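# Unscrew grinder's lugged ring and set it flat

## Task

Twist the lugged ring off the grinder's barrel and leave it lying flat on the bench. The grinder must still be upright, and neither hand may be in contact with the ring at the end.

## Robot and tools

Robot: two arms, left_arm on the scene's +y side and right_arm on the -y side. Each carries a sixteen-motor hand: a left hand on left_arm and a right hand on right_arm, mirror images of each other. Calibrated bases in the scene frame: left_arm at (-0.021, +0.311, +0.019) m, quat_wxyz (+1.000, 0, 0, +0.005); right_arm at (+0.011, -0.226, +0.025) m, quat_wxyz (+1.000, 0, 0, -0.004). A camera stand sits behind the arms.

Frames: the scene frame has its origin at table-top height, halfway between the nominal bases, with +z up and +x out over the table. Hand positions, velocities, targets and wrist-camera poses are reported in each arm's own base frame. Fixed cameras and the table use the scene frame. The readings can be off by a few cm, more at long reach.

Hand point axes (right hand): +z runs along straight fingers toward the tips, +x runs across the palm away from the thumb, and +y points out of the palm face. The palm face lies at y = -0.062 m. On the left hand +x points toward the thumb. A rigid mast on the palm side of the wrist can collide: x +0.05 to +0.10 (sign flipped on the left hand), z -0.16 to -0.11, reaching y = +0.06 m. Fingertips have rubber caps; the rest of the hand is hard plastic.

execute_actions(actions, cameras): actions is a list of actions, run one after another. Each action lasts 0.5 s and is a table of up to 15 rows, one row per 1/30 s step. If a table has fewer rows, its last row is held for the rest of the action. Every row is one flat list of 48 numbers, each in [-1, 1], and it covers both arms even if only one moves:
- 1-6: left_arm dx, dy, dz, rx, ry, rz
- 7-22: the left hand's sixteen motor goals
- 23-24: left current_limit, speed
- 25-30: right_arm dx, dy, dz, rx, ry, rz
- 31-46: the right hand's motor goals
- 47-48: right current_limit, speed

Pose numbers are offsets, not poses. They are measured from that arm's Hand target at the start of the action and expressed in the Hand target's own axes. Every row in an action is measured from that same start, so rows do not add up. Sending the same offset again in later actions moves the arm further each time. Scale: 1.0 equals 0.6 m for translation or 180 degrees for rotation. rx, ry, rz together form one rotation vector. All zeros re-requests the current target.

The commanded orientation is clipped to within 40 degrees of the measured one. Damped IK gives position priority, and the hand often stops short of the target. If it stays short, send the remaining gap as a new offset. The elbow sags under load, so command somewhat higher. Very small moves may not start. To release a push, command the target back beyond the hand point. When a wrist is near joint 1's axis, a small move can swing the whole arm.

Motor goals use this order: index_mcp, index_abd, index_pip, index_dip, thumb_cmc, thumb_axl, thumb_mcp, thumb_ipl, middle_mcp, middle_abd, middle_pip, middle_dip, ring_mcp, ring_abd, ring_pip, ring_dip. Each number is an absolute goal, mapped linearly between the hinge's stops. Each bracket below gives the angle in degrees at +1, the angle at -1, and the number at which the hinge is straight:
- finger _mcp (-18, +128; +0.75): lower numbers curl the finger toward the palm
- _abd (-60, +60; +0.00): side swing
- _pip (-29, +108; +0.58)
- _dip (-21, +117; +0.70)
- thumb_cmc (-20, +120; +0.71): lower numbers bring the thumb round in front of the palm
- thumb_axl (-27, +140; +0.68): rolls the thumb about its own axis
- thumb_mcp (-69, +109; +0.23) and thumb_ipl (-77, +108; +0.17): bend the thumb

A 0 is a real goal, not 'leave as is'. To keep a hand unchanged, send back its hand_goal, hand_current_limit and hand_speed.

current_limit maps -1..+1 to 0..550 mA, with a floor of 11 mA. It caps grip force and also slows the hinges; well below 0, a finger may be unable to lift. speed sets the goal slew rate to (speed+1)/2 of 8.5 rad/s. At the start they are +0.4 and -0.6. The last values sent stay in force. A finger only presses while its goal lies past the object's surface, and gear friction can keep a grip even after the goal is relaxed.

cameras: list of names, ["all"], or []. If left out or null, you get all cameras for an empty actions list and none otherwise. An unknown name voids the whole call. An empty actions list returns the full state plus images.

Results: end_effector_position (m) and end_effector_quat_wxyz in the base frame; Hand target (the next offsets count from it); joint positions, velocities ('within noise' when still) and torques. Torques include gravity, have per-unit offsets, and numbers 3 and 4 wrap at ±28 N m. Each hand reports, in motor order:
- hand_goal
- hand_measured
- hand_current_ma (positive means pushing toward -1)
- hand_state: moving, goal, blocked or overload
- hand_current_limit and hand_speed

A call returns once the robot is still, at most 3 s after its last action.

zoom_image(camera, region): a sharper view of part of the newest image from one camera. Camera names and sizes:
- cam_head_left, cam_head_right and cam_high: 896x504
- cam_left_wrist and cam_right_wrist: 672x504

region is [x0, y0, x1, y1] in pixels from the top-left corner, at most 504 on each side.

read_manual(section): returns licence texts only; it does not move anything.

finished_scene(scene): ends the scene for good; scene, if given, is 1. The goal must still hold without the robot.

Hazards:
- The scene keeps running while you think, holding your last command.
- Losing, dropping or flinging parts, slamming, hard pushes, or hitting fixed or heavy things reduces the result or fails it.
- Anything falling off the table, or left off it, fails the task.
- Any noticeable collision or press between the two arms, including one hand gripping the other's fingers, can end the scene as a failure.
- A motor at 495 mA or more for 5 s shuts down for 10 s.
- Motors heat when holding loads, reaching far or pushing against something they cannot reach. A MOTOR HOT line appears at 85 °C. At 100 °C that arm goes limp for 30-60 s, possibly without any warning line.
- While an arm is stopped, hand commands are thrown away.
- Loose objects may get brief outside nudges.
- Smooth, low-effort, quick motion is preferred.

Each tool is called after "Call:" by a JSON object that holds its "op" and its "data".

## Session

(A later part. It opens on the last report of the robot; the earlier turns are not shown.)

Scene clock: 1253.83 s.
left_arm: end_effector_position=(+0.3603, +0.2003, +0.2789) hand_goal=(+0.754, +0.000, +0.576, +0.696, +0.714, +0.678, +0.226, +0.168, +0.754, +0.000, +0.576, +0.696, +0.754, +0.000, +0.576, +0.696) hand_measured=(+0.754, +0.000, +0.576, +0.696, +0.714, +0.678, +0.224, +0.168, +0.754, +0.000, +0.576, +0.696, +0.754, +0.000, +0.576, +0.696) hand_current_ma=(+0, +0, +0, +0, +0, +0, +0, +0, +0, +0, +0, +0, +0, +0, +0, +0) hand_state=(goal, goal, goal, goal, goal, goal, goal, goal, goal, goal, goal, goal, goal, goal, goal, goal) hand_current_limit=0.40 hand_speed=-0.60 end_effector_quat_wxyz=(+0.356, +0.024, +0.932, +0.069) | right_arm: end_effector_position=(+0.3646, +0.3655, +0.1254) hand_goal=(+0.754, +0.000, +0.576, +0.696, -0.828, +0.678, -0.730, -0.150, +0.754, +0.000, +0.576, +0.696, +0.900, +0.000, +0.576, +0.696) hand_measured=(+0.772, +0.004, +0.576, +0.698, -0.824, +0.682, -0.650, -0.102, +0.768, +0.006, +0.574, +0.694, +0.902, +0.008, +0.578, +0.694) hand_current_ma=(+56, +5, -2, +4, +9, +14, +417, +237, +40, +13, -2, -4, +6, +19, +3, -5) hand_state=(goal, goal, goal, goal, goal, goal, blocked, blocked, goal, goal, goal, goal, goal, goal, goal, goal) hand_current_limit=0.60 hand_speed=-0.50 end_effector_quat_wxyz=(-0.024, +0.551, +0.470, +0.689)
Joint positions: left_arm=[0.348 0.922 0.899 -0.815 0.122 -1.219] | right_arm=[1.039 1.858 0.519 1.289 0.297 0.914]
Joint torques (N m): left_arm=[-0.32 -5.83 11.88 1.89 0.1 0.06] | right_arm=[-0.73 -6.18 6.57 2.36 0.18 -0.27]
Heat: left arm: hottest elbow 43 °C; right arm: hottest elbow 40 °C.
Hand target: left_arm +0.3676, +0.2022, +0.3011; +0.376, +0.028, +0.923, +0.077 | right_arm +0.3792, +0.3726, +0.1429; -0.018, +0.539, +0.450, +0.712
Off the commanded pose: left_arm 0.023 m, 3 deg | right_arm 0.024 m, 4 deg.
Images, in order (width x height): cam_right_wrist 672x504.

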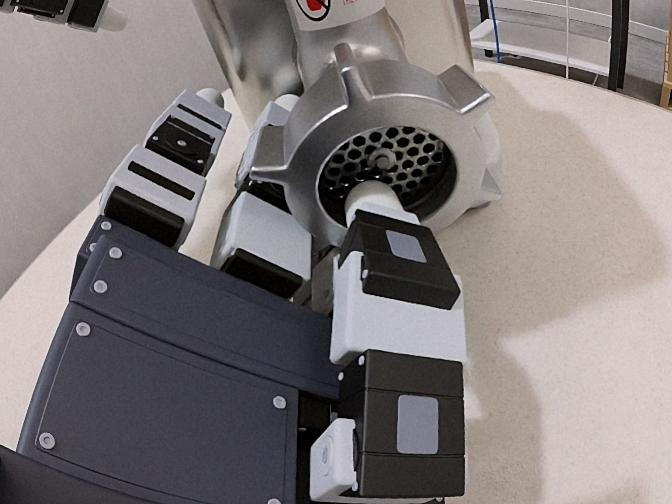

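Call:
{"op": "execute_actions", "data": {"actions": [[[0,0,0,0,0,0,0.754,0,0.576,0.696,0.714,0.678,0.226,0.168,0.754,0,0.576,0.696,0.754,0,0.576,0.696,0.4,-0.6,0.0153,-0.0027,0,0,0,-0.083,0.754,0,0.576,0.696,-0.829,0.678,-0.73,-0.15,0.754,0,0.576,0.696,0.9,0,0.576,0.696,0.6,-0.5]],[[0,0,0,0,0,0,0.754,0,0.576,0.696,0.714,0.678,0.226,0.168,0.754,0,0.576,0.696,0.754,0,0.576,0.696,0.4,-0.6,0.0153,-0.0027,0,0,0,-0.083,0.754,0,0.576,0.696,-0.829,0.678,-0.73,-0.15,0.754,0,0.576,0.696,0.9,0,0.576,0.696,0.6,-0.5]]], "cameras": ["cam_right_wrist"]}}

Call:
{"op": "zoom_image", "data": {"camera": "cam_right_wrist", "region": [220, 0, 540, 280]}}

Scene clock: 1257.53 s.
left_arm: end_effector_position=(+0.3603, +0.2003, +0.2789) hand_goal=(+0.754, +0.000, +0.576, +0.696, +0.714, +0.678, +0.226, +0.168, +0.754, +0.000, +0.576, +0.696, +0.754, +0.000, +0.576, +0.696) hand_measured=(+0.754, +0.000, +0.576, +0.696, +0.714, +0.678, +0.224, +0.168, +0.754, +0.000, +0.576, +0.696, +0.754, +0.000, +0.576, +0.696) hand_current_ma=(+0, +0, +0, +0, +0, +0, +0, +0, +0, +0, +0, +0, +0, +0, +0, +0) hand_state=(goal, goal, goal, goal, goal, goal, goal, goal, goal, goal, goal, goal, goal, goal, goal, goal) hand_current_limit=0.40 hand_speed=-0.60 end_effector_quat_wxyz=(+0.356, +0.024, +0.932, +0.069) | right_arm: end_effector_position=(+0.3543, +0.3784, +0.1362) hand_goal=(+0.754, +0.000, +0.576, +0.696, -0.828, +0.678, -0.730, -0.150, +0.754, +0.000, +0.576, +0.696, +0.900, +0.000, +0.576, +0.696) hand_measured=(+0.778, +0.004, +0.576, +0.698, -0.824, +0.692, -0.650, -0.110, +0.768, +0.006, +0.576, +0.694, +0.906, +0.008, +0.578, +0.694) hand_current_ma=(+79, +5, -1, +4, +9, +45, +413, +190, +37, +13, -1, -4, +14, +15, +3, -5) hand_state=(blocked, goal, goal, goal, goal, goal, blocked, blocked, goal, goal, goal, goal, goal, goal, goal, goal) hand_current_limit=0.60 hand_speed=-0.50 end_effector_quat_wxyz=(+0.157, +0.415, +0.593, +0.672)
Joint positions: left_arm=[0.348 0.922 0.899 -0.815 0.122 -1.219] | right_arm=[1.013 1.954 0.522 1.381 0.282 0.396]
Joint torques (N m): left_arm=[-0.21 -6.12 12.04 1.78 0.15 0.06] | right_arm=[-1.44 -6.65 5.81 2.35 -0.27 -0.27]
Heat: left arm: hottest elbow 43 °C; right arm: hottest elbow 40 °C.
Hand target: left_arm +0.3676, +0.2022, +0.3011; +0.376, +0.028, +0.923, +0.077 | right_arm +0.3690, +0.3840, +0.1533; +0.166, +0.405, +0.573, +0.693
Off the commanded pose: left_arm 0.023 m, 3 deg | right_arm 0.023 m, 4 deg.
Images, in order (width x height): cam_right_wrist 672x504.

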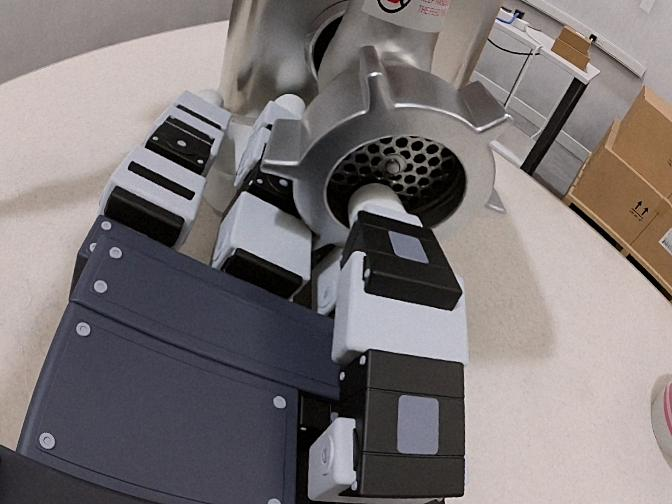

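Scaled by 1.575 from the camera's 672x504 image, which has a finer 960x720 frame.

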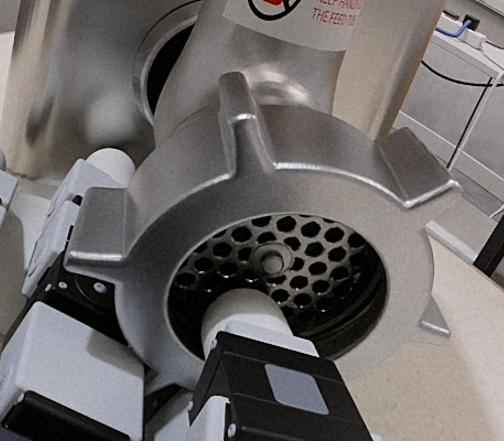

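Call:
{"op": "execute_actions", "data": {"actions": [[[0,0,0,0,0,0,0.754,0,0.576,0.696,0.714,0.678,0.226,0.168,0.754,0,0.576,0.696,0.754,0,0.576,0.696,0.4,-0.6,0.0153,0.004,0,0,0,-0.083,0.754,0,0.576,0.696,-0.829,0.678,-0.73,-0.15,0.754,0,0.576,0.696,0.9,0,0.576,0.696,0.6,-0.5]],[[0,0,0,0,0,0,0.754,0,0.576,0.696,0.714,0.678,0.226,0.168,0.754,0,0.576,0.696,0.754,0,0.576,0.696,0.4,-0.6,0.0153,0.002,0,0,0,-0.083,0.754,0,0.576,0.696,-0.829,0.678,-0.73,-0.15,0.754,0,0.576,0.696,0.9,0,0.576,0.696,0.6,-0.5]]], "cameras": ["cam_right_wrist"]}}

Call:
{"op": "zoom_image", "data": {"camera": "cam_right_wrist", "region": [220, 0, 540, 280]}}

Scene clock: 1260.90 s.
left_arm: end_effector_position=(+0.3603, +0.2003, +0.2789) hand_goal=(+0.754, +0.000, +0.576, +0.696, +0.714, +0.678, +0.226, +0.168, +0.754, +0.000, +0.576, +0.696, +0.754, +0.000, +0.576, +0.696) hand_measured=(+0.754, +0.000, +0.576, +0.696, +0.714, +0.678, +0.224, +0.168, +0.754, +0.000, +0.576, +0.696, +0.754, +0.000, +0.576, +0.696) hand_current_ma=(+0, +0, +0, +0, +0, +0, +0, +0, +0, +0, +0, +0, +0, +0, +0, +0) hand_state=(goal, goal, goal, goal, goal, goal, goal, goal, goal, goal, goal, goal, goal, goal, goal, goal) hand_current_limit=0.40 hand_speed=-0.60 end_effector_quat_wxyz=(+0.356, +0.024, +0.932, +0.069) | right_arm: end_effector_position=(+0.3398, +0.3963, +0.1377) hand_goal=(+0.754, +0.000, +0.576, +0.696, -0.828, +0.678, -0.730, -0.150, +0.754, +0.000, +0.576, +0.696, +0.900, +0.000, +0.576, +0.696) hand_measured=(+0.802, +0.002, +0.576, +0.698, -0.824, +0.708, -0.652, -0.122, +0.768, +0.002, +0.576, +0.694, +0.828, -0.052, +0.520, +0.668) hand_current_ma=(+176, +5, +0, +4, +8, +123, +402, +128, +37, +5, +0, -4, -287, -156, -195, -87) hand_state=(blocked, goal, goal, goal, goal, blocked, blocked, blocked, goal, goal, goal, goal, blocked, blocked, blocked, blocked) hand_current_limit=0.60 hand_speed=-0.50 end_effector_quat_wxyz=(+0.293, +0.261, +0.681, +0.619)
Joint positions: left_arm=[0.348 0.922 0.899 -0.815 0.122 -1.219] | right_arm=[0.961 1.995 0.513 1.418 0.197 -0.063]
Joint torques (N m): left_arm=[-0.26 -5.66 11.97 1.87 0.07 0.08] | right_arm=[-2.32 -7.47 5.16 2.44 0.28 -0.85]
Heat: left arm: hottest elbow 43 °C; right arm: hottest elbow 40 °C.
Hand target: left_arm +0.3676, +0.2022, +0.3011; +0.376, +0.028, +0.923, +0.077 | right_arm +0.3580, +0.3964, +0.1612; +0.339, +0.244, +0.658, +0.626
Off the commanded pose: left_arm 0.023 m, 3 deg | right_arm 0.030 m, 6 deg.
Images, in order (width x height): cam_right_wrist 672x504.

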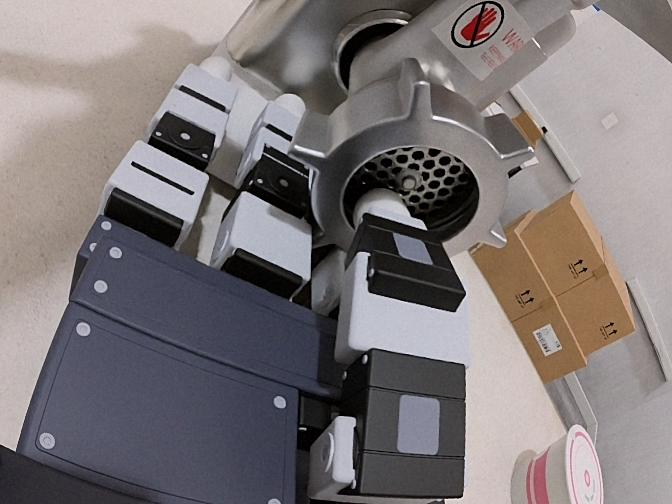

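Scaled by 1.575 from the camera's 672x504 image, which has a finer 960x720 frame.

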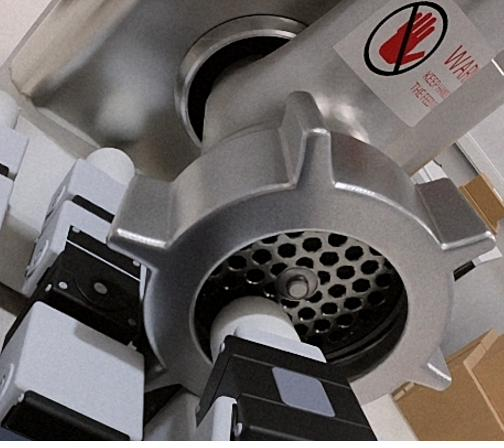

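Call:
{"op": "execute_actions", "data": {"actions": [[[0,0,0,0,0,0,0.754,0,0.576,0.696,0.714,0.678,0.226,0.168,0.754,0,0.576,0.696,0.754,0,0.576,0.696,0.4,-0.6,0,0.015,-0.05,0,0,0,0.754,0,0.576,0.696,-0.829,0.678,-0.73,-0.15,0.754,0,0.576,0.696,0.85,-0.05,0.576,0.696,0.6,-0.5]]], "cameras": ["cam_right_wrist"]}}

Call:
{"op": "zoom_image", "data": {"camera": "cam_right_wrist", "region": [220, 0, 540, 280]}}

Scene clock: 1265.00 s.
left_arm: end_effector_position=(+0.3603, +0.2003, +0.2789) hand_goal=(+0.754, +0.000, +0.576, +0.696, +0.714, +0.678, +0.226, +0.168, +0.754, +0.000, +0.576, +0.696, +0.754, +0.000, +0.576, +0.696) hand_measured=(+0.754, +0.000, +0.576, +0.696, +0.714, +0.678, +0.224, +0.168, +0.754, +0.000, +0.576, +0.696, +0.754, +0.000, +0.576, +0.696) hand_current_ma=(+0, +0, +0, +0, +0, +0, +0, +0, +0, +0, +0, +0, +0, +0, +0, +0) hand_state=(goal, goal, goal, goal, goal, goal, goal, goal, goal, goal, goal, goal, goal, goal, goal, goal) hand_current_limit=0.40 hand_speed=-0.60 end_effector_quat_wxyz=(+0.356, +0.024, +0.932, +0.069) | right_arm: end_effector_position=(+0.3340, +0.3885, +0.1382) hand_goal=(+0.754, +0.000, +0.576, +0.696, -0.828, +0.678, -0.730, -0.150, +0.754, +0.000, +0.576, +0.696, +0.850, -0.050, +0.576, +0.696) hand_measured=(+0.806, +0.002, +0.576, +0.698, -0.824, +0.704, -0.654, -0.120, +0.766, -0.004, +0.576, +0.694, +0.816, -0.056, +0.536, +0.672) hand_current_ma=(+194, +4, +0, +4, +8, +103, +384, +132, +37, -5, +0, -4, -118, -13, -133, -76) hand_state=(blocked, goal, goal, goal, goal, blocked, blocked, blocked, goal, goal, goal, goal, blocked, goal, blocked, blocked) hand_current_limit=0.60 hand_speed=-0.50 end_effector_quat_wxyz=(+0.309, +0.253, +0.685, +0.609)
Joint positions: left_arm=[0.348 0.922 0.899 -0.815 0.122 -1.219] | right_arm=[0.959 1.987 0.485 1.433 0.211 -0.103]
Joint torques (N m): left_arm=[-1.26 -5.66 11.95 1.77 0.08 0.06] | right_arm=[-0.79 -10.05 1.35 3.32 0.51 -0.46]
Heat: left arm: hottest elbow 43 °C; right arm: hottest elbow 39 °C.
Hand target: left_arm +0.3676, +0.2022, +0.3011; +0.376, +0.028, +0.923, +0.077 | right_arm +0.3345, +0.3775, +0.1697; +0.339, +0.244, +0.658, +0.626
Off the commanded pose: left_arm 0.023 m, 3 deg | right_arm 0.033 m, 5 deg.
Images, in order (width x height): cam_right_wrist 672x504.

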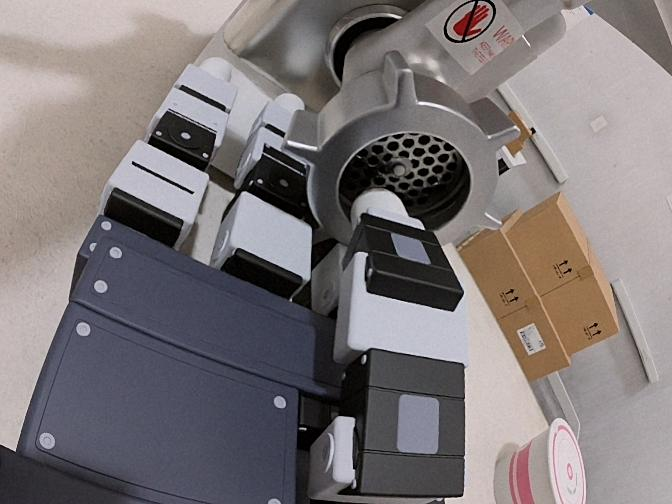

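Scaled by 1.575 from the camera's 672x504 image, which has a finer 960x720 frame.

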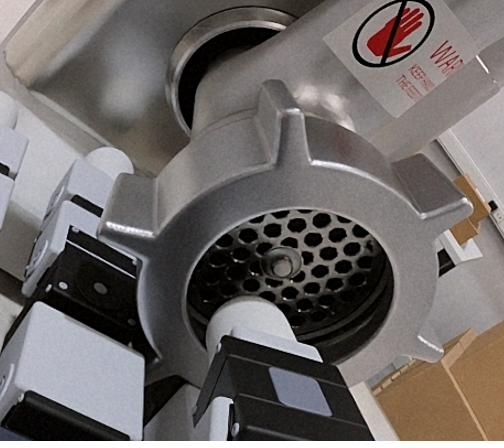

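Call:
{"op": "execute_actions", "data": {"actions": [[[0,0,0,0,0,0,0.754,0,0.576,0.696,0.714,0.678,0.226,0.168,0.754,0,0.576,0.696,0.754,0,0.576,0.696,0.4,-0.6,0,0,0.012,0,0,0,0.754,0,0.576,0.696,-0.829,0.678,-0.6,0,0.754,0,0.576,0.696,0.85,-0.05,0.576,0.696,0.6,-0.5]],[[0,0,0,0,0,0,0.754,0,0.576,0.696,0.714,0.678,0.226,0.168,0.754,0,0.576,0.696,0.754,0,0.576,0.696,0.4,-0.6,0,0,0,0,0,0,0.754,0,0.576,0.696,-0.829,0.678,-0.2,-0.35,0.754,0,0.576,0.696,0.85,-0.05,0.576,0.696,0.6,-0.4]],[[0,0,0,0,0,0,0.754,0,0.576,0.696,0.714,0.678,0.226,0.168,0.754,0,0.576,0.696,0.754,0,0.576,0.696,0.4,-0.6,0,-0.05,0,0,0,0,0.754,0,0.576,0.696,-0.829,0.678,0,-0.48,0.754,0,0.576,0.696,0.85,-0.05,0.576,0.696,0.6,-0.4]]], "cameras": ["cam_right_wrist"]}}

Call:
{"op": "zoom_image", "data": {"camera": "cam_right_wrist", "region": [220, 0, 540, 280]}}

Scene clock: 1275.07 s.
left_arm: end_effector_position=(+0.3603, +0.2003, +0.2789) hand_goal=(+0.754, +0.000, +0.576, +0.696, +0.714, +0.678, +0.226, +0.168, +0.754, +0.000, +0.576, +0.696, +0.754, +0.000, +0.576, +0.696) hand_measured=(+0.754, +0.000, +0.576, +0.696, +0.714, +0.678, +0.224, +0.168, +0.754, +0.000, +0.576, +0.696, +0.754, +0.000, +0.576, +0.696) hand_current_ma=(+0, +0, +0, +0, +0, +0, +0, +0, +0, +0, +0, +0, +0, +0, +0, +0) hand_state=(goal, goal, goal, goal, goal, goal, goal, goal, goal, goal, goal, goal, goal, goal, goal, goal) hand_current_limit=0.40 hand_speed=-0.60 end_effector_quat_wxyz=(+0.356, +0.024, +0.932, +0.069) | right_arm: end_effector_position=(+0.3314, +0.3825, +0.1331) hand_goal=(+0.754, +0.000, +0.576, +0.696, -0.828, +0.678, +0.000, -0.480, +0.754, +0.000, +0.576, +0.696, +0.850, -0.050, +0.576, +0.696) hand_measured=(+0.782, +0.002, +0.576, +0.698, -0.828, +0.678, -0.006, -0.478, +0.766, -0.004, +0.576, +0.694, +0.820, -0.066, +0.544, +0.676) hand_current_ma=(+91, +4, +0, +4, +0, +2, -18, +3, +37, -6, +1, -4, -101, -39, -99, -59) hand_state=(blocked, goal, goal, goal, goal, goal, goal, goal, goal, goal, goal, goal, blocked, goal, blocked, blocked) hand_current_limit=0.60 hand_speed=-0.40 end_effector_quat_wxyz=(+0.316, +0.245, +0.671, +0.624)
Joint positions: left_arm=[0.348 0.922 0.899 -0.815 0.122 -1.219] | right_arm=[0.95 2.058 0.49 1.547 0.197 -0.115]
Joint torques (N m): left_arm=[-0.73 -5.71 11.93 1.85 0.13 0.03] | right_arm=[-1.38 -6.48 3.22 2.24 0.24 -0.31]
Heat: left arm: hottest elbow 43 °C; right arm: hottest elbow 38 °C.
Hand target: left_arm +0.3676, +0.2022, +0.3011; +0.376, +0.028, +0.923, +0.077 | right_arm +0.3430, +0.3793, +0.1401; +0.339, +0.244, +0.658, +0.626
Off the commanded pose: left_arm 0.023 m, 3 deg | right_arm 0.014 m, 3 deg.
Images, in order (width x height): cam_right_wrist 672x504.

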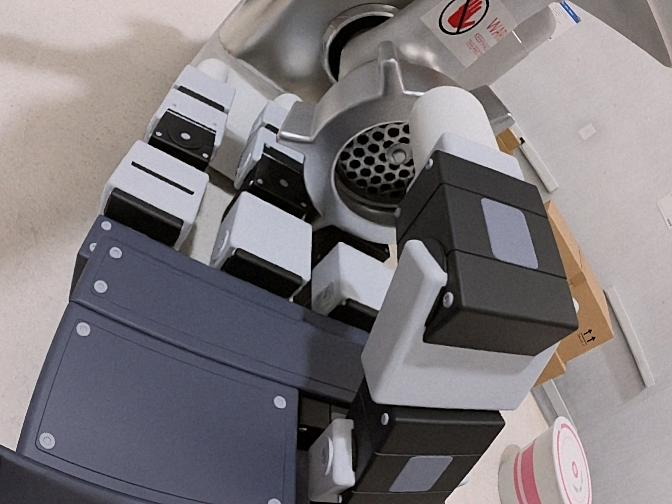

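Scaled by 1.575 from the camera's 672x504 image, which has a finer 960x720 frame.

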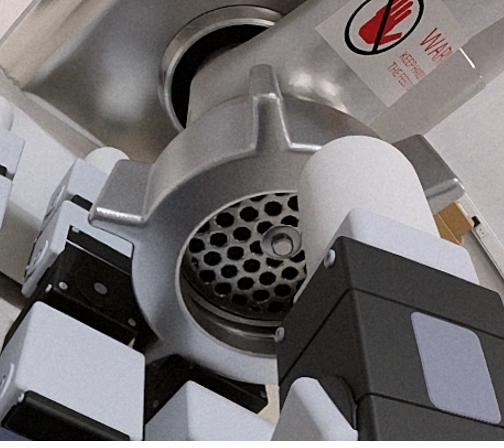

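Call:
{"op": "execute_actions", "data": {"actions": [[[0,0,0,0,0,0,0.754,0,0.576,0.696,0.714,0.678,0.226,0.168,0.754,0,0.576,0.696,0.754,0,0.576,0.696,0.4,-0.6,0,-0.03,0,0.03,0,0,0.754,0,0.576,0.696,-0.829,0.678,0,-0.48,0.754,0,0.576,0.696,0.85,-0.05,0.576,0.696,0.6,-0.4]]], "cameras": ["cam_right_wrist"]}}

Call:
{"op": "zoom_image", "data": {"camera": "cam_right_wrist", "region": [220, 0, 540, 280]}}

Scene clock: 1278.90 s.
left_arm: end_effector_position=(+0.3603, +0.2003, +0.2789) hand_goal=(+0.754, +0.000, +0.576, +0.696, +0.714, +0.678, +0.226, +0.168, +0.754, +0.000, +0.576, +0.696, +0.754, +0.000, +0.576, +0.696) hand_measured=(+0.754, +0.000, +0.576, +0.696, +0.714, +0.678, +0.224, +0.168, +0.754, +0.000, +0.576, +0.696, +0.754, +0.000, +0.576, +0.696) hand_current_ma=(+0, +0, +0, +0, +0, +0, +0, +0, +0, +0, +0, +0, +0, +0, +0, +0) hand_state=(goal, goal, goal, goal, goal, goal, goal, goal, goal, goal, goal, goal, goal, goal, goal, goal) hand_current_limit=0.40 hand_speed=-0.60 end_effector_quat_wxyz=(+0.356, +0.024, +0.932, +0.069) | right_arm: end_effector_position=(+0.3338, +0.3846, +0.1278) hand_goal=(+0.754, +0.000, +0.576, +0.696, -0.828, +0.678, +0.000, -0.480, +0.754, +0.000, +0.576, +0.696, +0.850, -0.050, +0.576, +0.696) hand_measured=(+0.780, +0.002, +0.576, +0.698, -0.828, +0.678, -0.006, -0.478, +0.766, -0.004, +0.576, +0.694, +0.786, -0.066, +0.528, +0.674) hand_current_ma=(+82, +4, +0, +4, +0, +2, -17, +3, +37, -6, +1, -4, -253, -39, -168, -68) hand_state=(blocked, goal, goal, goal, goal, goal, goal, goal, goal, goal, goal, goal, blocked, goal, blocked, blocked) hand_current_limit=0.60 hand_speed=-0.40 end_effector_quat_wxyz=(+0.314, +0.248, +0.682, +0.612)
Joint positions: left_arm=[0.348 0.922 0.899 -0.815 0.122 -1.219] | right_arm=[0.95 2.047 0.49 1.504 0.202 -0.115]
Joint torques (N m): left_arm=[-0.32 -6.12 12.05 1.87 0.13 0.03] | right_arm=[-1.14 -7.3 1.58 0.42 0.76 -0.11]
Heat: left arm: hottest elbow 43 °C; right arm: hottest elbow 38 °C.
Hand target: left_arm +0.3676, +0.2022, +0.3011; +0.376, +0.028, +0.923, +0.077 | right_arm +0.3449, +0.3776, +0.1223; +0.327, +0.259, +0.687, +0.595
Off the commanded pose: left_arm 0.023 m, 3 deg | right_arm 0.014 m, 3 deg.
Images, in order (width x height): cam_right_wrist 672x504.

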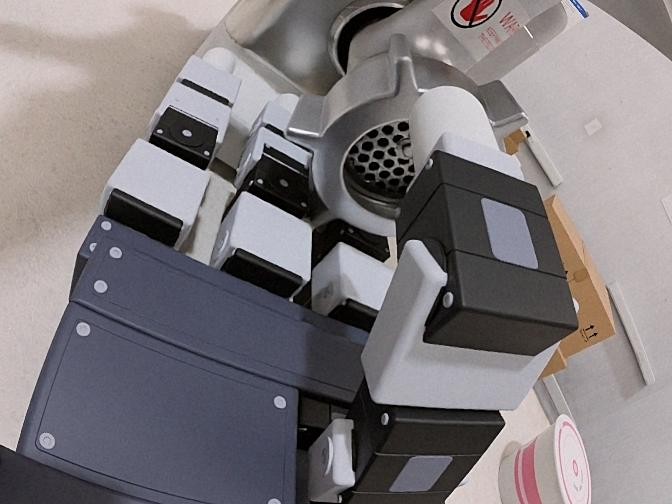

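Scaled by 1.575 from the camera's 672x504 image, which has a finer 960x720 frame.

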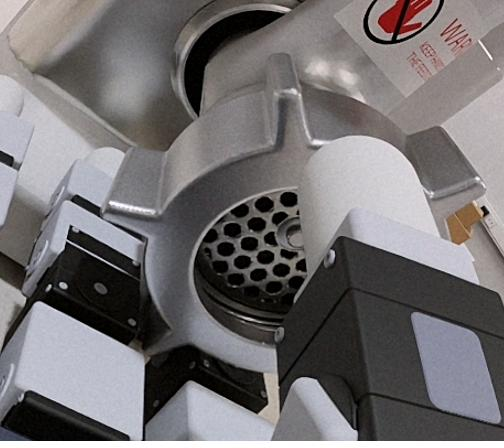

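Call:
{"op": "execute_actions", "data": {"actions": [[[0,0,0,0,0,0,0.754,0,0.576,0.696,0.714,0.678,0.226,0.168,0.754,0,0.576,0.696,0.754,0,0.576,0.696,0.4,-0.6,0,-0.035,0,0.02,0,0,0.754,0,0.576,0.696,-0.829,0.678,0,-0.48,0.754,0,0.576,0.696,0.5,-0.05,0.576,0.696,0.6,-0.4]]], "cameras": ["cam_right_wrist"]}}

Call:
{"op": "zoom_image", "data": {"camera": "cam_right_wrist", "region": [220, 0, 540, 280]}}

Scene clock: 1281.53 s.
left_arm: end_effector_position=(+0.3603, +0.2003, +0.2789) hand_goal=(+0.754, +0.000, +0.576, +0.696, +0.714, +0.678, +0.226, +0.168, +0.754, +0.000, +0.576, +0.696, +0.754, +0.000, +0.576, +0.696) hand_measured=(+0.754, +0.000, +0.576, +0.696, +0.714, +0.678, +0.224, +0.168, +0.754, +0.000, +0.576, +0.696, +0.754, +0.000, +0.576, +0.696) hand_current_ma=(+0, +0, +0, +0, +0, +0, +0, +0, +0, +0, +0, +0, +0, +0, +0, +0) hand_state=(goal, goal, goal, goal, goal, goal, goal, goal, goal, goal, goal, goal, goal, goal, goal, goal) hand_current_limit=0.40 hand_speed=-0.60 end_effector_quat_wxyz=(+0.356, +0.024, +0.932, +0.069) | right_arm: end_effector_position=(+0.3357, +0.3851, +0.1169) hand_goal=(+0.754, +0.000, +0.576, +0.696, -0.828, +0.678, +0.000, -0.480, +0.754, +0.000, +0.576, +0.696, +0.500, -0.050, +0.576, +0.696) hand_measured=(+0.744, +0.000, +0.568, +0.692, -0.830, +0.678, -0.006, -0.478, +0.714, -0.010, +0.550, +0.682, +0.520, -0.056, +0.576, +0.694) hand_current_ma=(-27, -1, -17, -7, -2, +1, -15, +3, -139, -22, -77, -36, +63, -10, +0, -5) hand_state=(goal, goal, goal, goal, goal, goal, goal, goal, blocked, goal, blocked, goal, blocked, goal, goal, goal) hand_current_limit=0.60 hand_speed=-0.40 end_effector_quat_wxyz=(+0.317, +0.251, +0.696, +0.593)
Joint positions: left_arm=[0.348 0.922 0.899 -0.815 0.122 -1.219] | right_arm=[0.95 2.047 0.487 1.462 0.214 -0.124]
Joint torques (N m): left_arm=[-0.21 -6.3 12 1.8 0.12 0.08] | right_arm=[-1.08 -6.01 1.03 0.66 0.61 0.06]
Heat: left arm: hottest elbow 43 °C; right arm: hottest elbow 38 °C.
Hand target: left_arm +0.3676, +0.2022, +0.3011; +0.376, +0.028, +0.923, +0.077 | right_arm +0.3456, +0.3743, +0.1015; +0.319, +0.269, +0.706, +0.573
Off the commanded pose: left_arm 0.023 m, 3 deg | right_arm 0.021 m, 3 deg.
Images, in order (width x height): cam_right_wrist 672x504.

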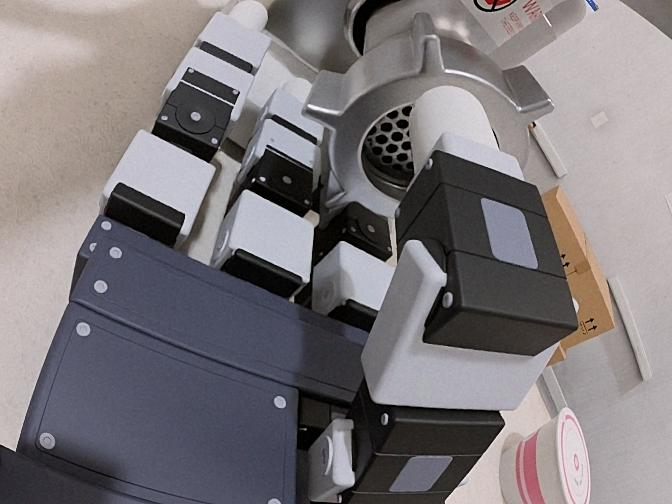

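Scaled by 1.575 from the camera's 672x504 image, which has a finer 960x720 frame.

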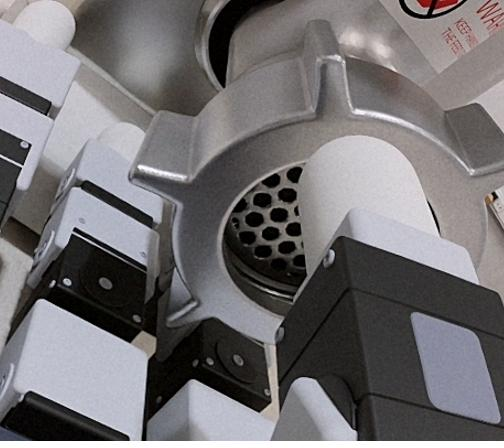

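Call:
{"op": "execute_actions", "data": {"actions": [[[0,0,0,0,0,0,0.754,0,0.576,0.696,0.714,0.678,0.226,0.168,0.754,0,0.576,0.696,0.754,0,0.576,0.696,0.4,-0.6,0,0,-0.06,0,0,0,0.754,0,0.576,0.696,-0.829,0.678,0,-0.48,0.754,0,0.576,0.696,0.5,-0.05,0.576,0.696,0.6,-0.4]],[[0,0,0,0,0,0,0.754,0,0.576,0.696,0.714,0.678,0.226,0.168,0.754,0,0.576,0.696,0.754,0,0.576,0.696,0.4,-0.6,0,-0.03,0,0.01,0,0,0.754,0,0.576,0.696,-0.829,0.678,0,-0.48,0.754,0,0.576,0.696,0.5,-0.05,0.576,0.696,0.6,-0.4]]], "cameras": ["cam_right_wrist"]}}

Call:
{"op": "zoom_image", "data": {"camera": "cam_right_wrist", "region": [220, 0, 540, 280]}}

Scene clock: 1285.60 s.
left_arm: end_effector_position=(+0.3603, +0.2003, +0.2789) hand_goal=(+0.754, +0.000, +0.576, +0.696, +0.714, +0.678, +0.226, +0.168, +0.754, +0.000, +0.576, +0.696, +0.754, +0.000, +0.576, +0.696) hand_measured=(+0.754, +0.000, +0.576, +0.696, +0.714, +0.678, +0.224, +0.168, +0.754, +0.000, +0.576, +0.696, +0.754, +0.000, +0.576, +0.696) hand_current_ma=(+0, +0, +0, +0, +0, +0, +0, +0, +0, +0, +0, +0, +0, +0, +0, +0) hand_state=(goal, goal, goal, goal, goal, goal, goal, goal, goal, goal, goal, goal, goal, goal, goal, goal) hand_current_limit=0.40 hand_speed=-0.60 end_effector_quat_wxyz=(+0.356, +0.024, +0.932, +0.069) | right_arm: end_effector_position=(+0.3193, +0.3510, +0.1005) hand_goal=(+0.754, +0.000, +0.576, +0.696, -0.828, +0.678, +0.000, -0.480, +0.754, +0.000, +0.576, +0.696, +0.500, -0.050, +0.576, +0.696) hand_measured=(+0.764, -0.002, +0.576, +0.694, -0.830, +0.678, -0.004, -0.480, +0.726, -0.004, +0.576, +0.694, +0.518, -0.054, +0.576, +0.694) hand_current_ma=(+26, -3, +0, -5, -3, +1, -15, +2, -90, -8, +0, -4, +54, -9, +1, -5) hand_state=(goal, goal, goal, goal, goal, goal, goal, goal, blocked, goal, goal, goal, goal, goal, goal, goal) hand_current_limit=0.60 hand_speed=-0.40 end_effector_quat_wxyz=(+0.321, +0.266, +0.708, +0.570)
Joint positions: left_arm=[0.348 0.922 0.899 -0.815 0.122 -1.219] | right_arm=[0.95 2.072 0.392 1.53 0.25 -0.117]
Joint torques (N m): left_arm=[-0.38 -6.24 12.1 1.81 0.07 0.04] | right_arm=[0.62 -4.54 0.28 1.58 0.22 0.11]
Heat: left arm: hottest elbow 43 °C; right arm: hottest elbow 38 °C.
Hand target: left_arm +0.3676, +0.2022, +0.3011; +0.376, +0.028, +0.923, +0.077 | right_arm +0.3180, +0.3478, +0.0890; +0.314, +0.274, +0.714, +0.562
Off the commanded pose: left_arm 0.023 m, 3 deg | right_arm 0.012 m, 2 deg.
Images, in order (width x height): cam_right_wrist 672x504.

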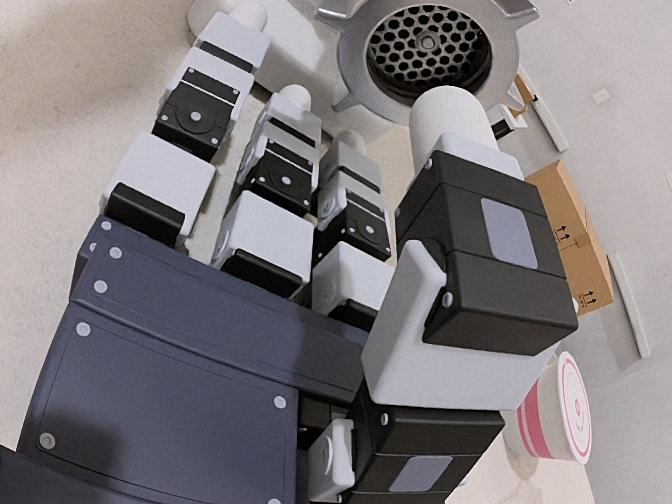

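Scaled by 1.575 from the camera's 672x504 image, which has a finer 960x720 frame.

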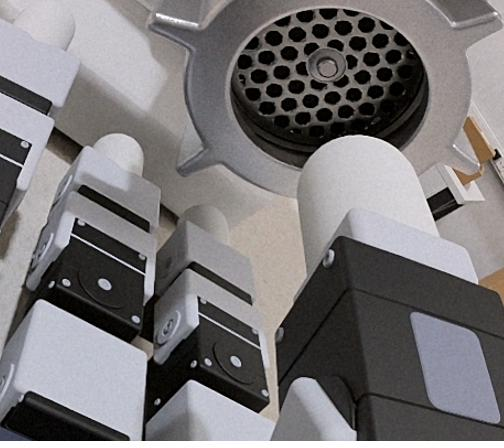

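Call:
{"op": "zoom_image", "data": {"camera": "cam_right_wrist", "region": [340, 0, 520, 120]}}

Scaled by 2.800 from the camera's 672x504 image, which has a finer 960x720 frame.

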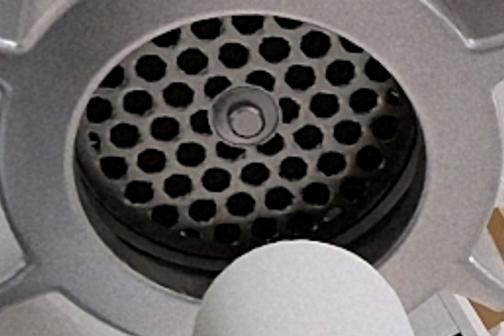

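Call:
{"op": "execute_actions", "data": {"actions": [[[0,0,0,0,0,0,0.754,0,0.576,0.696,0.714,0.678,0.226,0.168,0.754,0,0.576,0.696,0.754,0,0.576,0.696,0.4,-0.6,-0.011,0.025,0,-0.05,0,0.12,0.754,0,0.576,0.696,-0.829,0.678,0,-0.48,0.754,0,0.576,0.696,0.754,0,0.576,0.696,0.6,-0.4]],[[0,0,0,0,0,0,0.754,0,0.576,0.696,0.714,0.678,0.226,0.168,0.754,0,0.576,0.696,0.754,0,0.576,0.696,0.4,-0.6,0,0,0,0,0,0.14,0.754,0,0.576,0.696,-0.829,0.678,0,-0.48,0.754,0,0.576,0.696,0.85,0,0.576,0.696,0.6,-0.4]],[[0,0,0,0,0,0,0.754,0,0.576,0.696,0.714,0.678,0.226,0.168,0.754,0,0.576,0.696,0.754,0,0.576,0.696,0.4,-0.6,0,0,0,0,0,0.138,0.754,0,0.576,0.696,-0.829,0.678,0,-0.48,0.754,0,0.576,0.696,0.9,0,0.576,0.696,0.6,-0.4]]], "cameras": ["cam_right_wrist"]}}

Call:
{"op": "zoom_image", "data": {"camera": "cam_right_wrist", "region": [220, 0, 540, 280]}}

Scene clock: 1295.07 s.
left_arm: end_effector_position=(+0.3603, +0.2003, +0.2789) hand_goal=(+0.754, +0.000, +0.576, +0.696, +0.714, +0.678, +0.226, +0.168, +0.754, +0.000, +0.576, +0.696, +0.754, +0.000, +0.576, +0.696) hand_measured=(+0.754, +0.000, +0.576, +0.696, +0.714, +0.678, +0.224, +0.168, +0.754, +0.000, +0.576, +0.696, +0.754, +0.000, +0.576, +0.696) hand_current_ma=(+0, +0, +0, +0, +0, +0, +0, +0, +0, +0, +0, +0, +0, +0, +0, +0) hand_state=(goal, goal, goal, goal, goal, goal, goal, goal, goal, goal, goal, goal, goal, goal, goal, goal) hand_current_limit=0.40 hand_speed=-0.60 end_effector_quat_wxyz=(+0.356, +0.024, +0.932, +0.069) | right_arm: end_effector_position=(+0.3236, +0.3400, +0.0920) hand_goal=(+0.754, +0.000, +0.576, +0.696, -0.828, +0.678, +0.000, -0.480, +0.754, +0.000, +0.576, +0.696, +0.900, +0.000, +0.576, +0.696) hand_measured=(+0.760, +0.000, +0.576, +0.694, -0.826, +0.678, -0.004, -0.480, +0.762, +0.000, +0.576, +0.694, +0.904, +0.002, +0.576, +0.694) hand_current_ma=(+13, +1, +0, -5, +6, +1, -14, +2, +20, +1, +0, -4, +9, +1, +2, -4) hand_state=(goal, goal, goal, goal, goal, goal, goal, goal, goal, goal, goal, goal, goal, goal, goal, goal) hand_current_limit=0.60 hand_speed=-0.40 end_effector_quat_wxyz=(-0.065, +0.600, +0.401, +0.689)
Joint positions: left_arm=[0.348 0.922 0.899 -0.815 0.122 -1.219] | right_arm=[1.146 1.923 0.444 1.433 0.463 1.095]
Joint torques (N m): left_arm=[-0.5 -6.18 12.15 1.8 0.09 0.07] | right_arm=[0.56 -8.23 2.82 1.33 0.22 0.01]
Heat: left arm: hottest elbow 43 °C; right arm: hottest elbow 37 °C.
Hand target: left_arm +0.3676, +0.2022, +0.3011; +0.376, +0.028, +0.923, +0.077 | right_arm +0.3229, +0.3461, +0.1045; -0.078, +0.598, +0.388, +0.697
Off the commanded pose: left_arm 0.023 m, 3 deg | right_arm 0.014 m, 2 deg.
Images, in order (width x height): cam_right_wrist 672x504.

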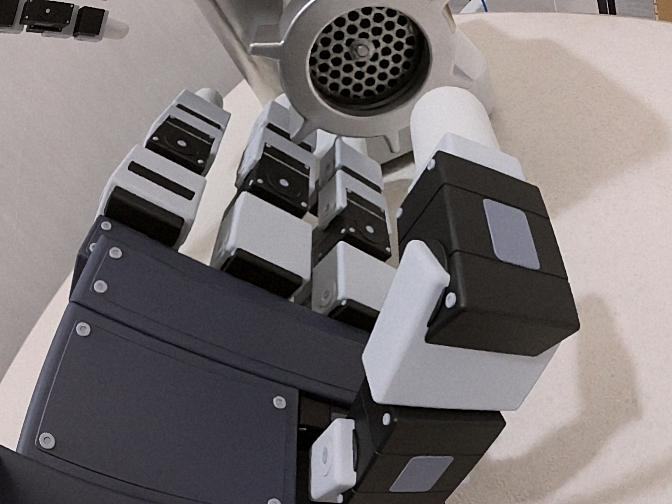

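Scaled by 1.575 from the camera's 672x504 image, which has a finer 960x720 frame.

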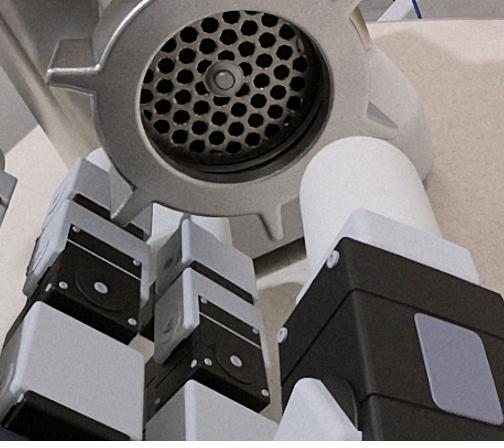

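Call:
{"op": "execute_actions", "data": {"actions": [[[0,0,0,0,0,0,0.754,0,0.576,0.696,0.714,0.678,0.226,0.168,0.754,0,0.576,0.696,0.754,0,0.576,0.696,0.4,-0.6,0.04,0.013,0,0,0,0.017,0.754,0,0.576,0.696,-0.829,0.678,0,-0.48,0.754,0,0.576,0.696,0.9,0,0.576,0.696,0.6,-0.4]]], "cameras": ["cam_right_wrist"]}}

Call:
{"op": "zoom_image", "data": {"camera": "cam_right_wrist", "region": [220, 0, 540, 280]}}

Scene clock: 1303.53 s.
left_arm: end_effector_position=(+0.3603, +0.2003, +0.2789) hand_goal=(+0.754, +0.000, +0.576, +0.696, +0.714, +0.678, +0.226, +0.168, +0.754, +0.000, +0.576, +0.696, +0.754, +0.000, +0.576, +0.696) hand_measured=(+0.754, +0.000, +0.576, +0.696, +0.714, +0.678, +0.224, +0.168, +0.754, +0.000, +0.576, +0.696, +0.754, +0.000, +0.576, +0.696) hand_current_ma=(+0, +0, +0, +0, +0, +0, +0, +0, +0, +0, +0, +0, +0, +0, +0, +0) hand_state=(goal, goal, goal, goal, goal, goal, goal, goal, goal, goal, goal, goal, goal, goal, goal, goal) hand_current_limit=0.40 hand_speed=-0.60 end_effector_quat_wxyz=(+0.356, +0.024, +0.932, +0.069) | right_arm: end_effector_position=(+0.3222, +0.3451, +0.1206) hand_goal=(+0.754, +0.000, +0.576, +0.696, -0.828, +0.678, +0.000, -0.480, +0.754, +0.000, +0.576, +0.696, +0.900, +0.000, +0.576, +0.696) hand_measured=(+0.760, +0.002, +0.576, +0.694, -0.824, +0.678, -0.004, -0.480, +0.764, +0.002, +0.576, +0.694, +0.904, +0.002, +0.576, +0.694) hand_current_ma=(+13, +3, +0, -5, +7, +1, -13, +2, +26, +3, +0, -4, +9, +3, +2, -4) hand_state=(goal, goal, goal, goal, goal, goal, goal, goal, goal, goal, goal, goal, goal, goal, goal, goal) hand_current_limit=0.60 hand_speed=-0.40 end_effector_quat_wxyz=(-0.086, +0.610, +0.383, +0.688)
Joint positions: left_arm=[0.348 0.922 0.899 -0.815 0.122 -1.219] | right_arm=[1.159 1.78 0.444 1.293 0.473 1.155]
Joint torques (N m): left_arm=[-0.85 -6.18 12.05 1.84 0.09 0.06] | right_arm=[0.97 -7.18 3.67 1.31 0.24 0.02]
Heat: left arm: hottest elbow 43 °C; right arm: hottest elbow 37 °C.
Hand target: left_arm +0.3676, +0.2022, +0.3011; +0.376, +0.028, +0.923, +0.077 | right_arm +0.3208, +0.3493, +0.1295; -0.097, +0.608, +0.372, +0.695
Off the commanded pose: left_arm 0.023 m, 3 deg | right_arm 0.010 m, 2 deg.
Images, in order (width x height): cam_right_wrist 672x504.

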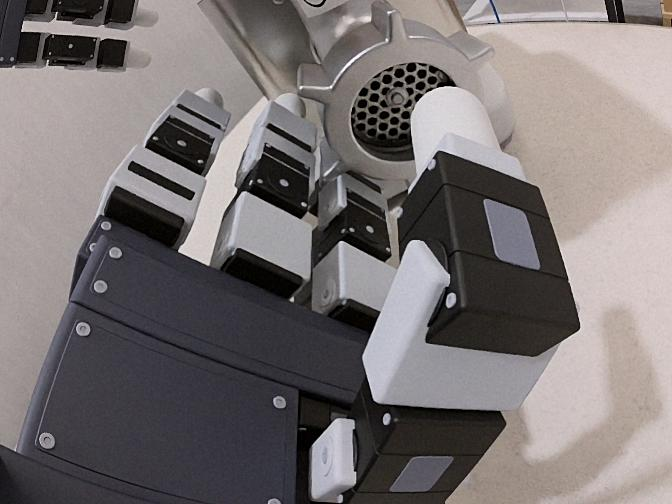

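Scaled by 1.575 from the camera's 672x504 image, which has a finer 960x720 frame.

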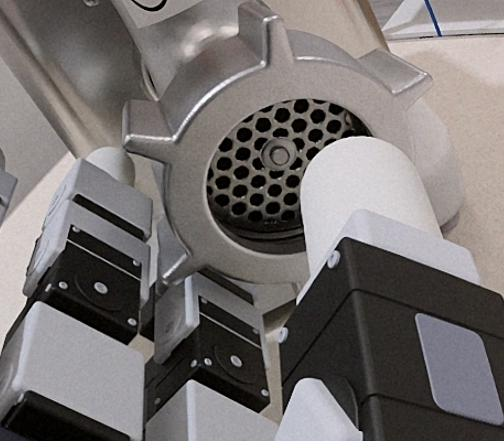

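Call:
{"op": "execute_actions", "data": {"actions": [[[0,0,0,0,0,0,0.754,0,0.576,0.696,0.714,0.678,0.226,0.168,0.754,0,0.576,0.696,0.754,0,0.576,0.696,0.4,-0.6,-0.0187,-0.0095,0,0,0,0,0.754,0,0.576,0.696,-0.829,0.678,0,-0.48,0.754,0,0.576,0.696,0.9,0,0.576,0.696,0.6,-0.4]]], "cameras": ["cam_right_wrist"]}}

Call:
{"op": "zoom_image", "data": {"camera": "cam_right_wrist", "region": [220, 0, 540, 280]}}

Scene clock: 1306.53 s.
left_arm: end_effector_position=(+0.3603, +0.2003, +0.2789) hand_goal=(+0.754, +0.000, +0.576, +0.696, +0.714, +0.678, +0.226, +0.168, +0.754, +0.000, +0.576, +0.696, +0.754, +0.000, +0.576, +0.696) hand_measured=(+0.754, +0.000, +0.576, +0.696, +0.714, +0.678, +0.224, +0.168, +0.754, +0.000, +0.576, +0.696, +0.754, +0.000, +0.576, +0.696) hand_current_ma=(+0, +0, +0, +0, +0, +0, +0, +0, +0, +0, +0, +0, +0, +0, +0, +0) hand_state=(goal, goal, goal, goal, goal, goal, goal, goal, goal, goal, goal, goal, goal, goal, goal, goal) hand_current_limit=0.40 hand_speed=-0.60 end_effector_quat_wxyz=(+0.356, +0.024, +0.932, +0.069) | right_arm: end_effector_position=(+0.3221, +0.3439, +0.1084) hand_goal=(+0.754, +0.000, +0.576, +0.696, -0.828, +0.678, +0.000, -0.480, +0.754, +0.000, +0.576, +0.696, +0.900, +0.000, +0.576, +0.696) hand_measured=(+0.760, +0.002, +0.576, +0.694, -0.824, +0.678, -0.004, -0.480, +0.764, +0.002, +0.576, +0.694, +0.904, +0.002, +0.576, +0.694) hand_current_ma=(+13, +3, +0, -5, +7, +1, -13, +2, +26, +3, +0, -4, +9, +3, +2, -4) hand_state=(goal, goal, goal, goal, goal, goal, goal, goal, goal, goal, goal, goal, goal, goal, goal, goal) hand_current_limit=0.60 hand_speed=-0.40 end_effector_quat_wxyz=(-0.082, +0.615, +0.387, +0.682)
Joint positions: left_arm=[0.348 0.922 0.899 -0.815 0.122 -1.219] | right_arm=[1.159 1.816 0.444 1.309 0.477 1.158]
Joint torques (N m): left_arm=[-0.15 -6.01 12.12 1.92 0.1 0.07] | right_arm=[0.97 -6.01 3.63 2.51 0.26 0.01]
Heat: left arm: hottest elbow 43 °C; right arm: hottest elbow 37 °C.
Hand target: left_arm +0.3676, +0.2022, +0.3011; +0.376, +0.028, +0.923, +0.077 | right_arm +0.3202, +0.3497, +0.1169; -0.097, +0.608, +0.372, +0.695
Off the commanded pose: left_arm 0.023 m, 3 deg | right_arm 0.011 m, 3 deg.
Images, in order (width x height): cam_right_wrist 672x504.

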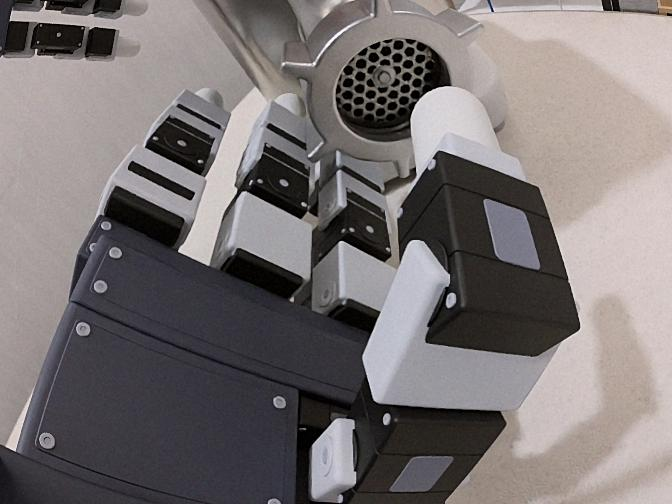

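Scaled by 1.575 from the camera's 672x504 image, which has a finer 960x720 frame.

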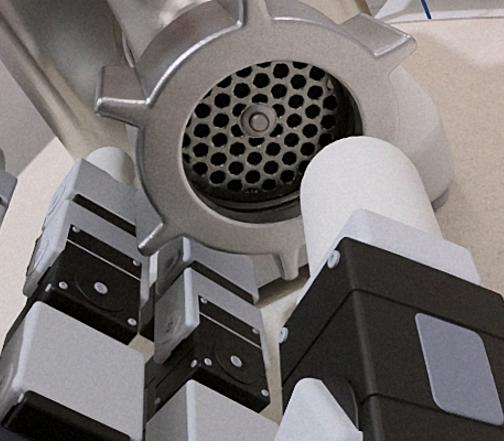

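Call:
{"op": "execute_actions", "data": {"actions": [[[0,0,0,0,0,0,0.754,0,0.576,0.696,0.714,0.678,0.226,0.168,0.754,0,0.576,0.696,0.754,0,0.576,0.696,0.4,-0.6,0,0.045,0,0,0,0,0.754,0,0.576,0.696,-0.829,0.678,0,-0.48,0.754,0,0.576,0.696,0.9,0,0.576,0.696,0.6,-0.4]],[[0,0,0,0,0,0,0.754,0,0.576,0.696,0.714,0.678,0.226,0.168,0.754,0,0.576,0.696,0.754,0,0.576,0.696,0.4,-0.6,0,0,0.08,0,0,0,0.754,0,0.576,0.696,-0.829,0.678,0,-0.48,0.754,0,0.576,0.696,0.9,0,0.576,0.696,0.6,-0.4]]], "cameras": ["cam_right_wrist"]}}

Call:
{"op": "zoom_image", "data": {"camera": "cam_right_wrist", "region": [220, 0, 540, 280]}}

Scene clock: 1310.07 s.
left_arm: end_effector_position=(+0.3603, +0.2003, +0.2789) hand_goal=(+0.754, +0.000, +0.576, +0.696, +0.714, +0.678, +0.226, +0.168, +0.754, +0.000, +0.576, +0.696, +0.754, +0.000, +0.576, +0.696) hand_measured=(+0.754, +0.000, +0.576, +0.696, +0.714, +0.678, +0.224, +0.168, +0.754, +0.000, +0.576, +0.696, +0.754, +0.000, +0.576, +0.696) hand_current_ma=(+0, +0, +0, +0, +0, +0, +0, +0, +0, +0, +0, +0, +0, +0, +0, +0) hand_state=(goal, goal, goal, goal, goal, goal, goal, goal, goal, goal, goal, goal, goal, goal, goal, goal) hand_current_limit=0.40 hand_speed=-0.60 end_effector_quat_wxyz=(+0.356, +0.024, +0.932, +0.069) | right_arm: end_effector_position=(+0.3563, +0.3587, +0.1157) hand_goal=(+0.754, +0.000, +0.576, +0.696, -0.828, +0.678, +0.000, -0.480, +0.754, +0.000, +0.576, +0.696, +0.900, +0.000, +0.576, +0.696) hand_measured=(+0.762, +0.002, +0.576, +0.694, -0.824, +0.678, -0.004, -0.480, +0.772, +0.002, +0.576, +0.694, +0.904, +0.002, +0.576, +0.694) hand_current_ma=(+19, +3, +0, -5, +8, +1, -12, +2, +54, +4, +0, -4, +9, +3, +2, -4) hand_state=(goal, goal, goal, goal, goal, goal, goal, goal, goal, goal, goal, goal, goal, goal, goal, goal) hand_current_limit=0.60 hand_speed=-0.40 end_effector_quat_wxyz=(-0.098, +0.608, +0.394, +0.682)
Joint positions: left_arm=[0.348 0.922 0.899 -0.815 0.122 -1.219] | right_arm=[1.074 1.809 0.505 1.249 0.355 1.158]
Joint torques (N m): left_arm=[-0.03 -6.3 12.05 1.81 0.14 0.05] | right_arm=[-1.38 -6.3 6.24 1.39 0.25 -0.04]
Heat: left arm: hottest elbow 43 °C; right arm: hottest elbow 37 °C.
Hand target: left_arm +0.3676, +0.2022, +0.3011; +0.376, +0.028, +0.923, +0.077 | right_arm +0.3731, +0.3611, +0.1269; -0.097, +0.608, +0.372, +0.695
Off the commanded pose: left_arm 0.023 m, 3 deg | right_arm 0.020 m, 3 deg.
Images, in order (width x height): cam_right_wrist 672x504.

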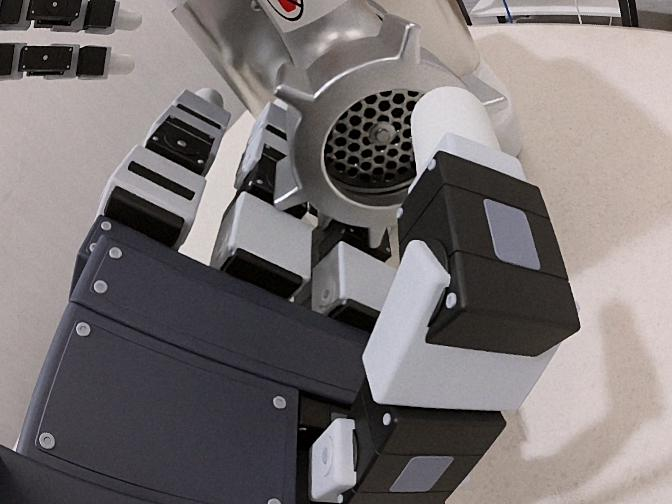

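Scaled by 1.575 from the camera's 672x504 image, which has a finer 960x720 frame.

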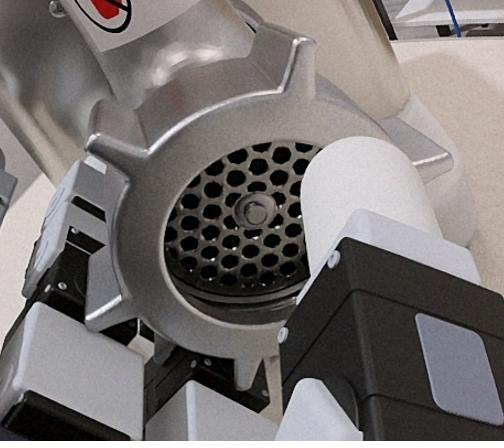

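Call:
{"op": "execute_actions", "data": {"actions": [[[0,0,0,0,0,0,0.754,0,0.576,0.696,0.714,0.678,0.226,0.168,0.754,0,0.576,0.696,0.754,0,0.576,0.696,0.4,-0.6,-0.0138,0.012,0.008,0,0,0.075,0.754,0,0.576,0.696,-0.829,0.678,0,-0.48,0.754,0,0.576,0.696,0.9,0,0.576,0.696,0.6,-0.4]]], "cameras": ["cam_right_wrist"]}}

Call:
{"op": "zoom_image", "data": {"camera": "cam_right_wrist", "region": [220, 0, 540, 280]}}

Scene clock: 1314.20 s.
left_arm: end_effector_position=(+0.3603, +0.2003, +0.2789) hand_goal=(+0.754, +0.000, +0.576, +0.696, +0.714, +0.678, +0.226, +0.168, +0.754, +0.000, +0.576, +0.696, +0.754, +0.000, +0.576, +0.696) hand_measured=(+0.754, +0.000, +0.576, +0.696, +0.714, +0.678, +0.224, +0.168, +0.754, +0.000, +0.576, +0.696, +0.754, +0.000, +0.576, +0.696) hand_current_ma=(+0, +0, +0, +0, +0, +0, +0, +0, +0, +0, +0, +0, +0, +0, +0, +0) hand_state=(goal, goal, goal, goal, goal, goal, goal, goal, goal, goal, goal, goal, goal, goal, goal, goal) hand_current_limit=0.40 hand_speed=-0.60 end_effector_quat_wxyz=(+0.356, +0.024, +0.932, +0.069) | right_arm: end_effector_position=(+0.3617, +0.3578, +0.0983) hand_goal=(+0.754, +0.000, +0.576, +0.696, -0.828, +0.678, +0.000, -0.480, +0.754, +0.000, +0.576, +0.696, +0.900, +0.000, +0.576, +0.696) hand_measured=(+0.762, +0.002, +0.576, +0.694, -0.824, +0.678, -0.004, -0.480, +0.772, +0.002, +0.576, +0.694, +0.904, +0.002, +0.576, +0.694) hand_current_ma=(+19, +3, +0, -5, +8, +1, -12, +2, +54, +4, +0, -4, +9, +3, +2, -4) hand_state=(goal, goal, goal, goal, goal, goal, goal, goal, goal, goal, goal, goal, goal, goal, goal, goal) hand_current_limit=0.60 hand_speed=-0.40 end_effector_quat_wxyz=(-0.175, +0.652, +0.334, +0.657)
Joint positions: left_arm=[0.348 0.922 0.899 -0.815 0.122 -1.219] | right_arm=[1.056 1.782 0.509 1.195 0.322 1.384]
Joint torques (N m): left_arm=[-0.5 -6.3 12.08 1.63 0.1 0] | right_arm=[-2.14 -8.23 6.38 1.36 0.45 0.03]
Heat: left arm: hottest elbow 43 °C; right arm: hottest elbow 37 °C.
Hand target: left_arm +0.3676, +0.2022, +0.3011; +0.376, +0.028, +0.923, +0.077 | right_arm +0.3831, +0.3565, +0.1221; -0.178, +0.648, +0.298, +0.678
Off the commanded pose: left_arm 0.023 m, 3 deg | right_arm 0.032 m, 5 deg.
Images, in order (width x height): cam_right_wrist 672x504.

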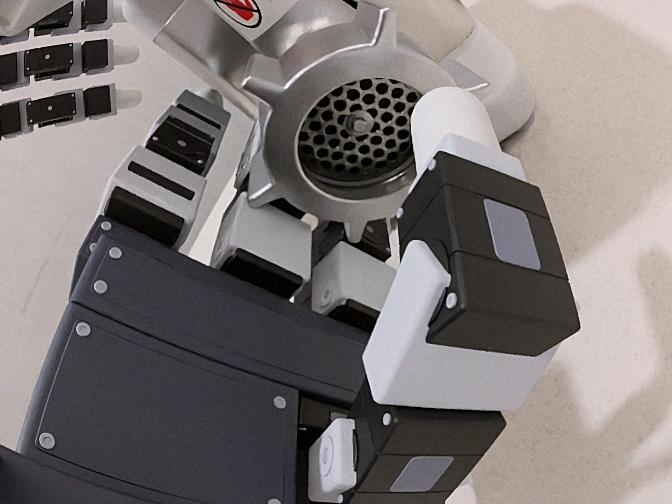

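Scaled by 1.575 from the camera's 672x504 image, which has a finer 960x720 frame.

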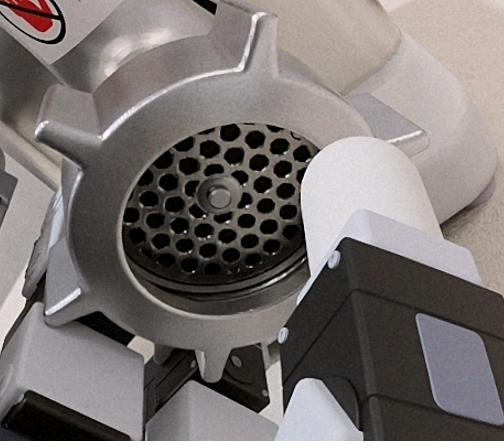

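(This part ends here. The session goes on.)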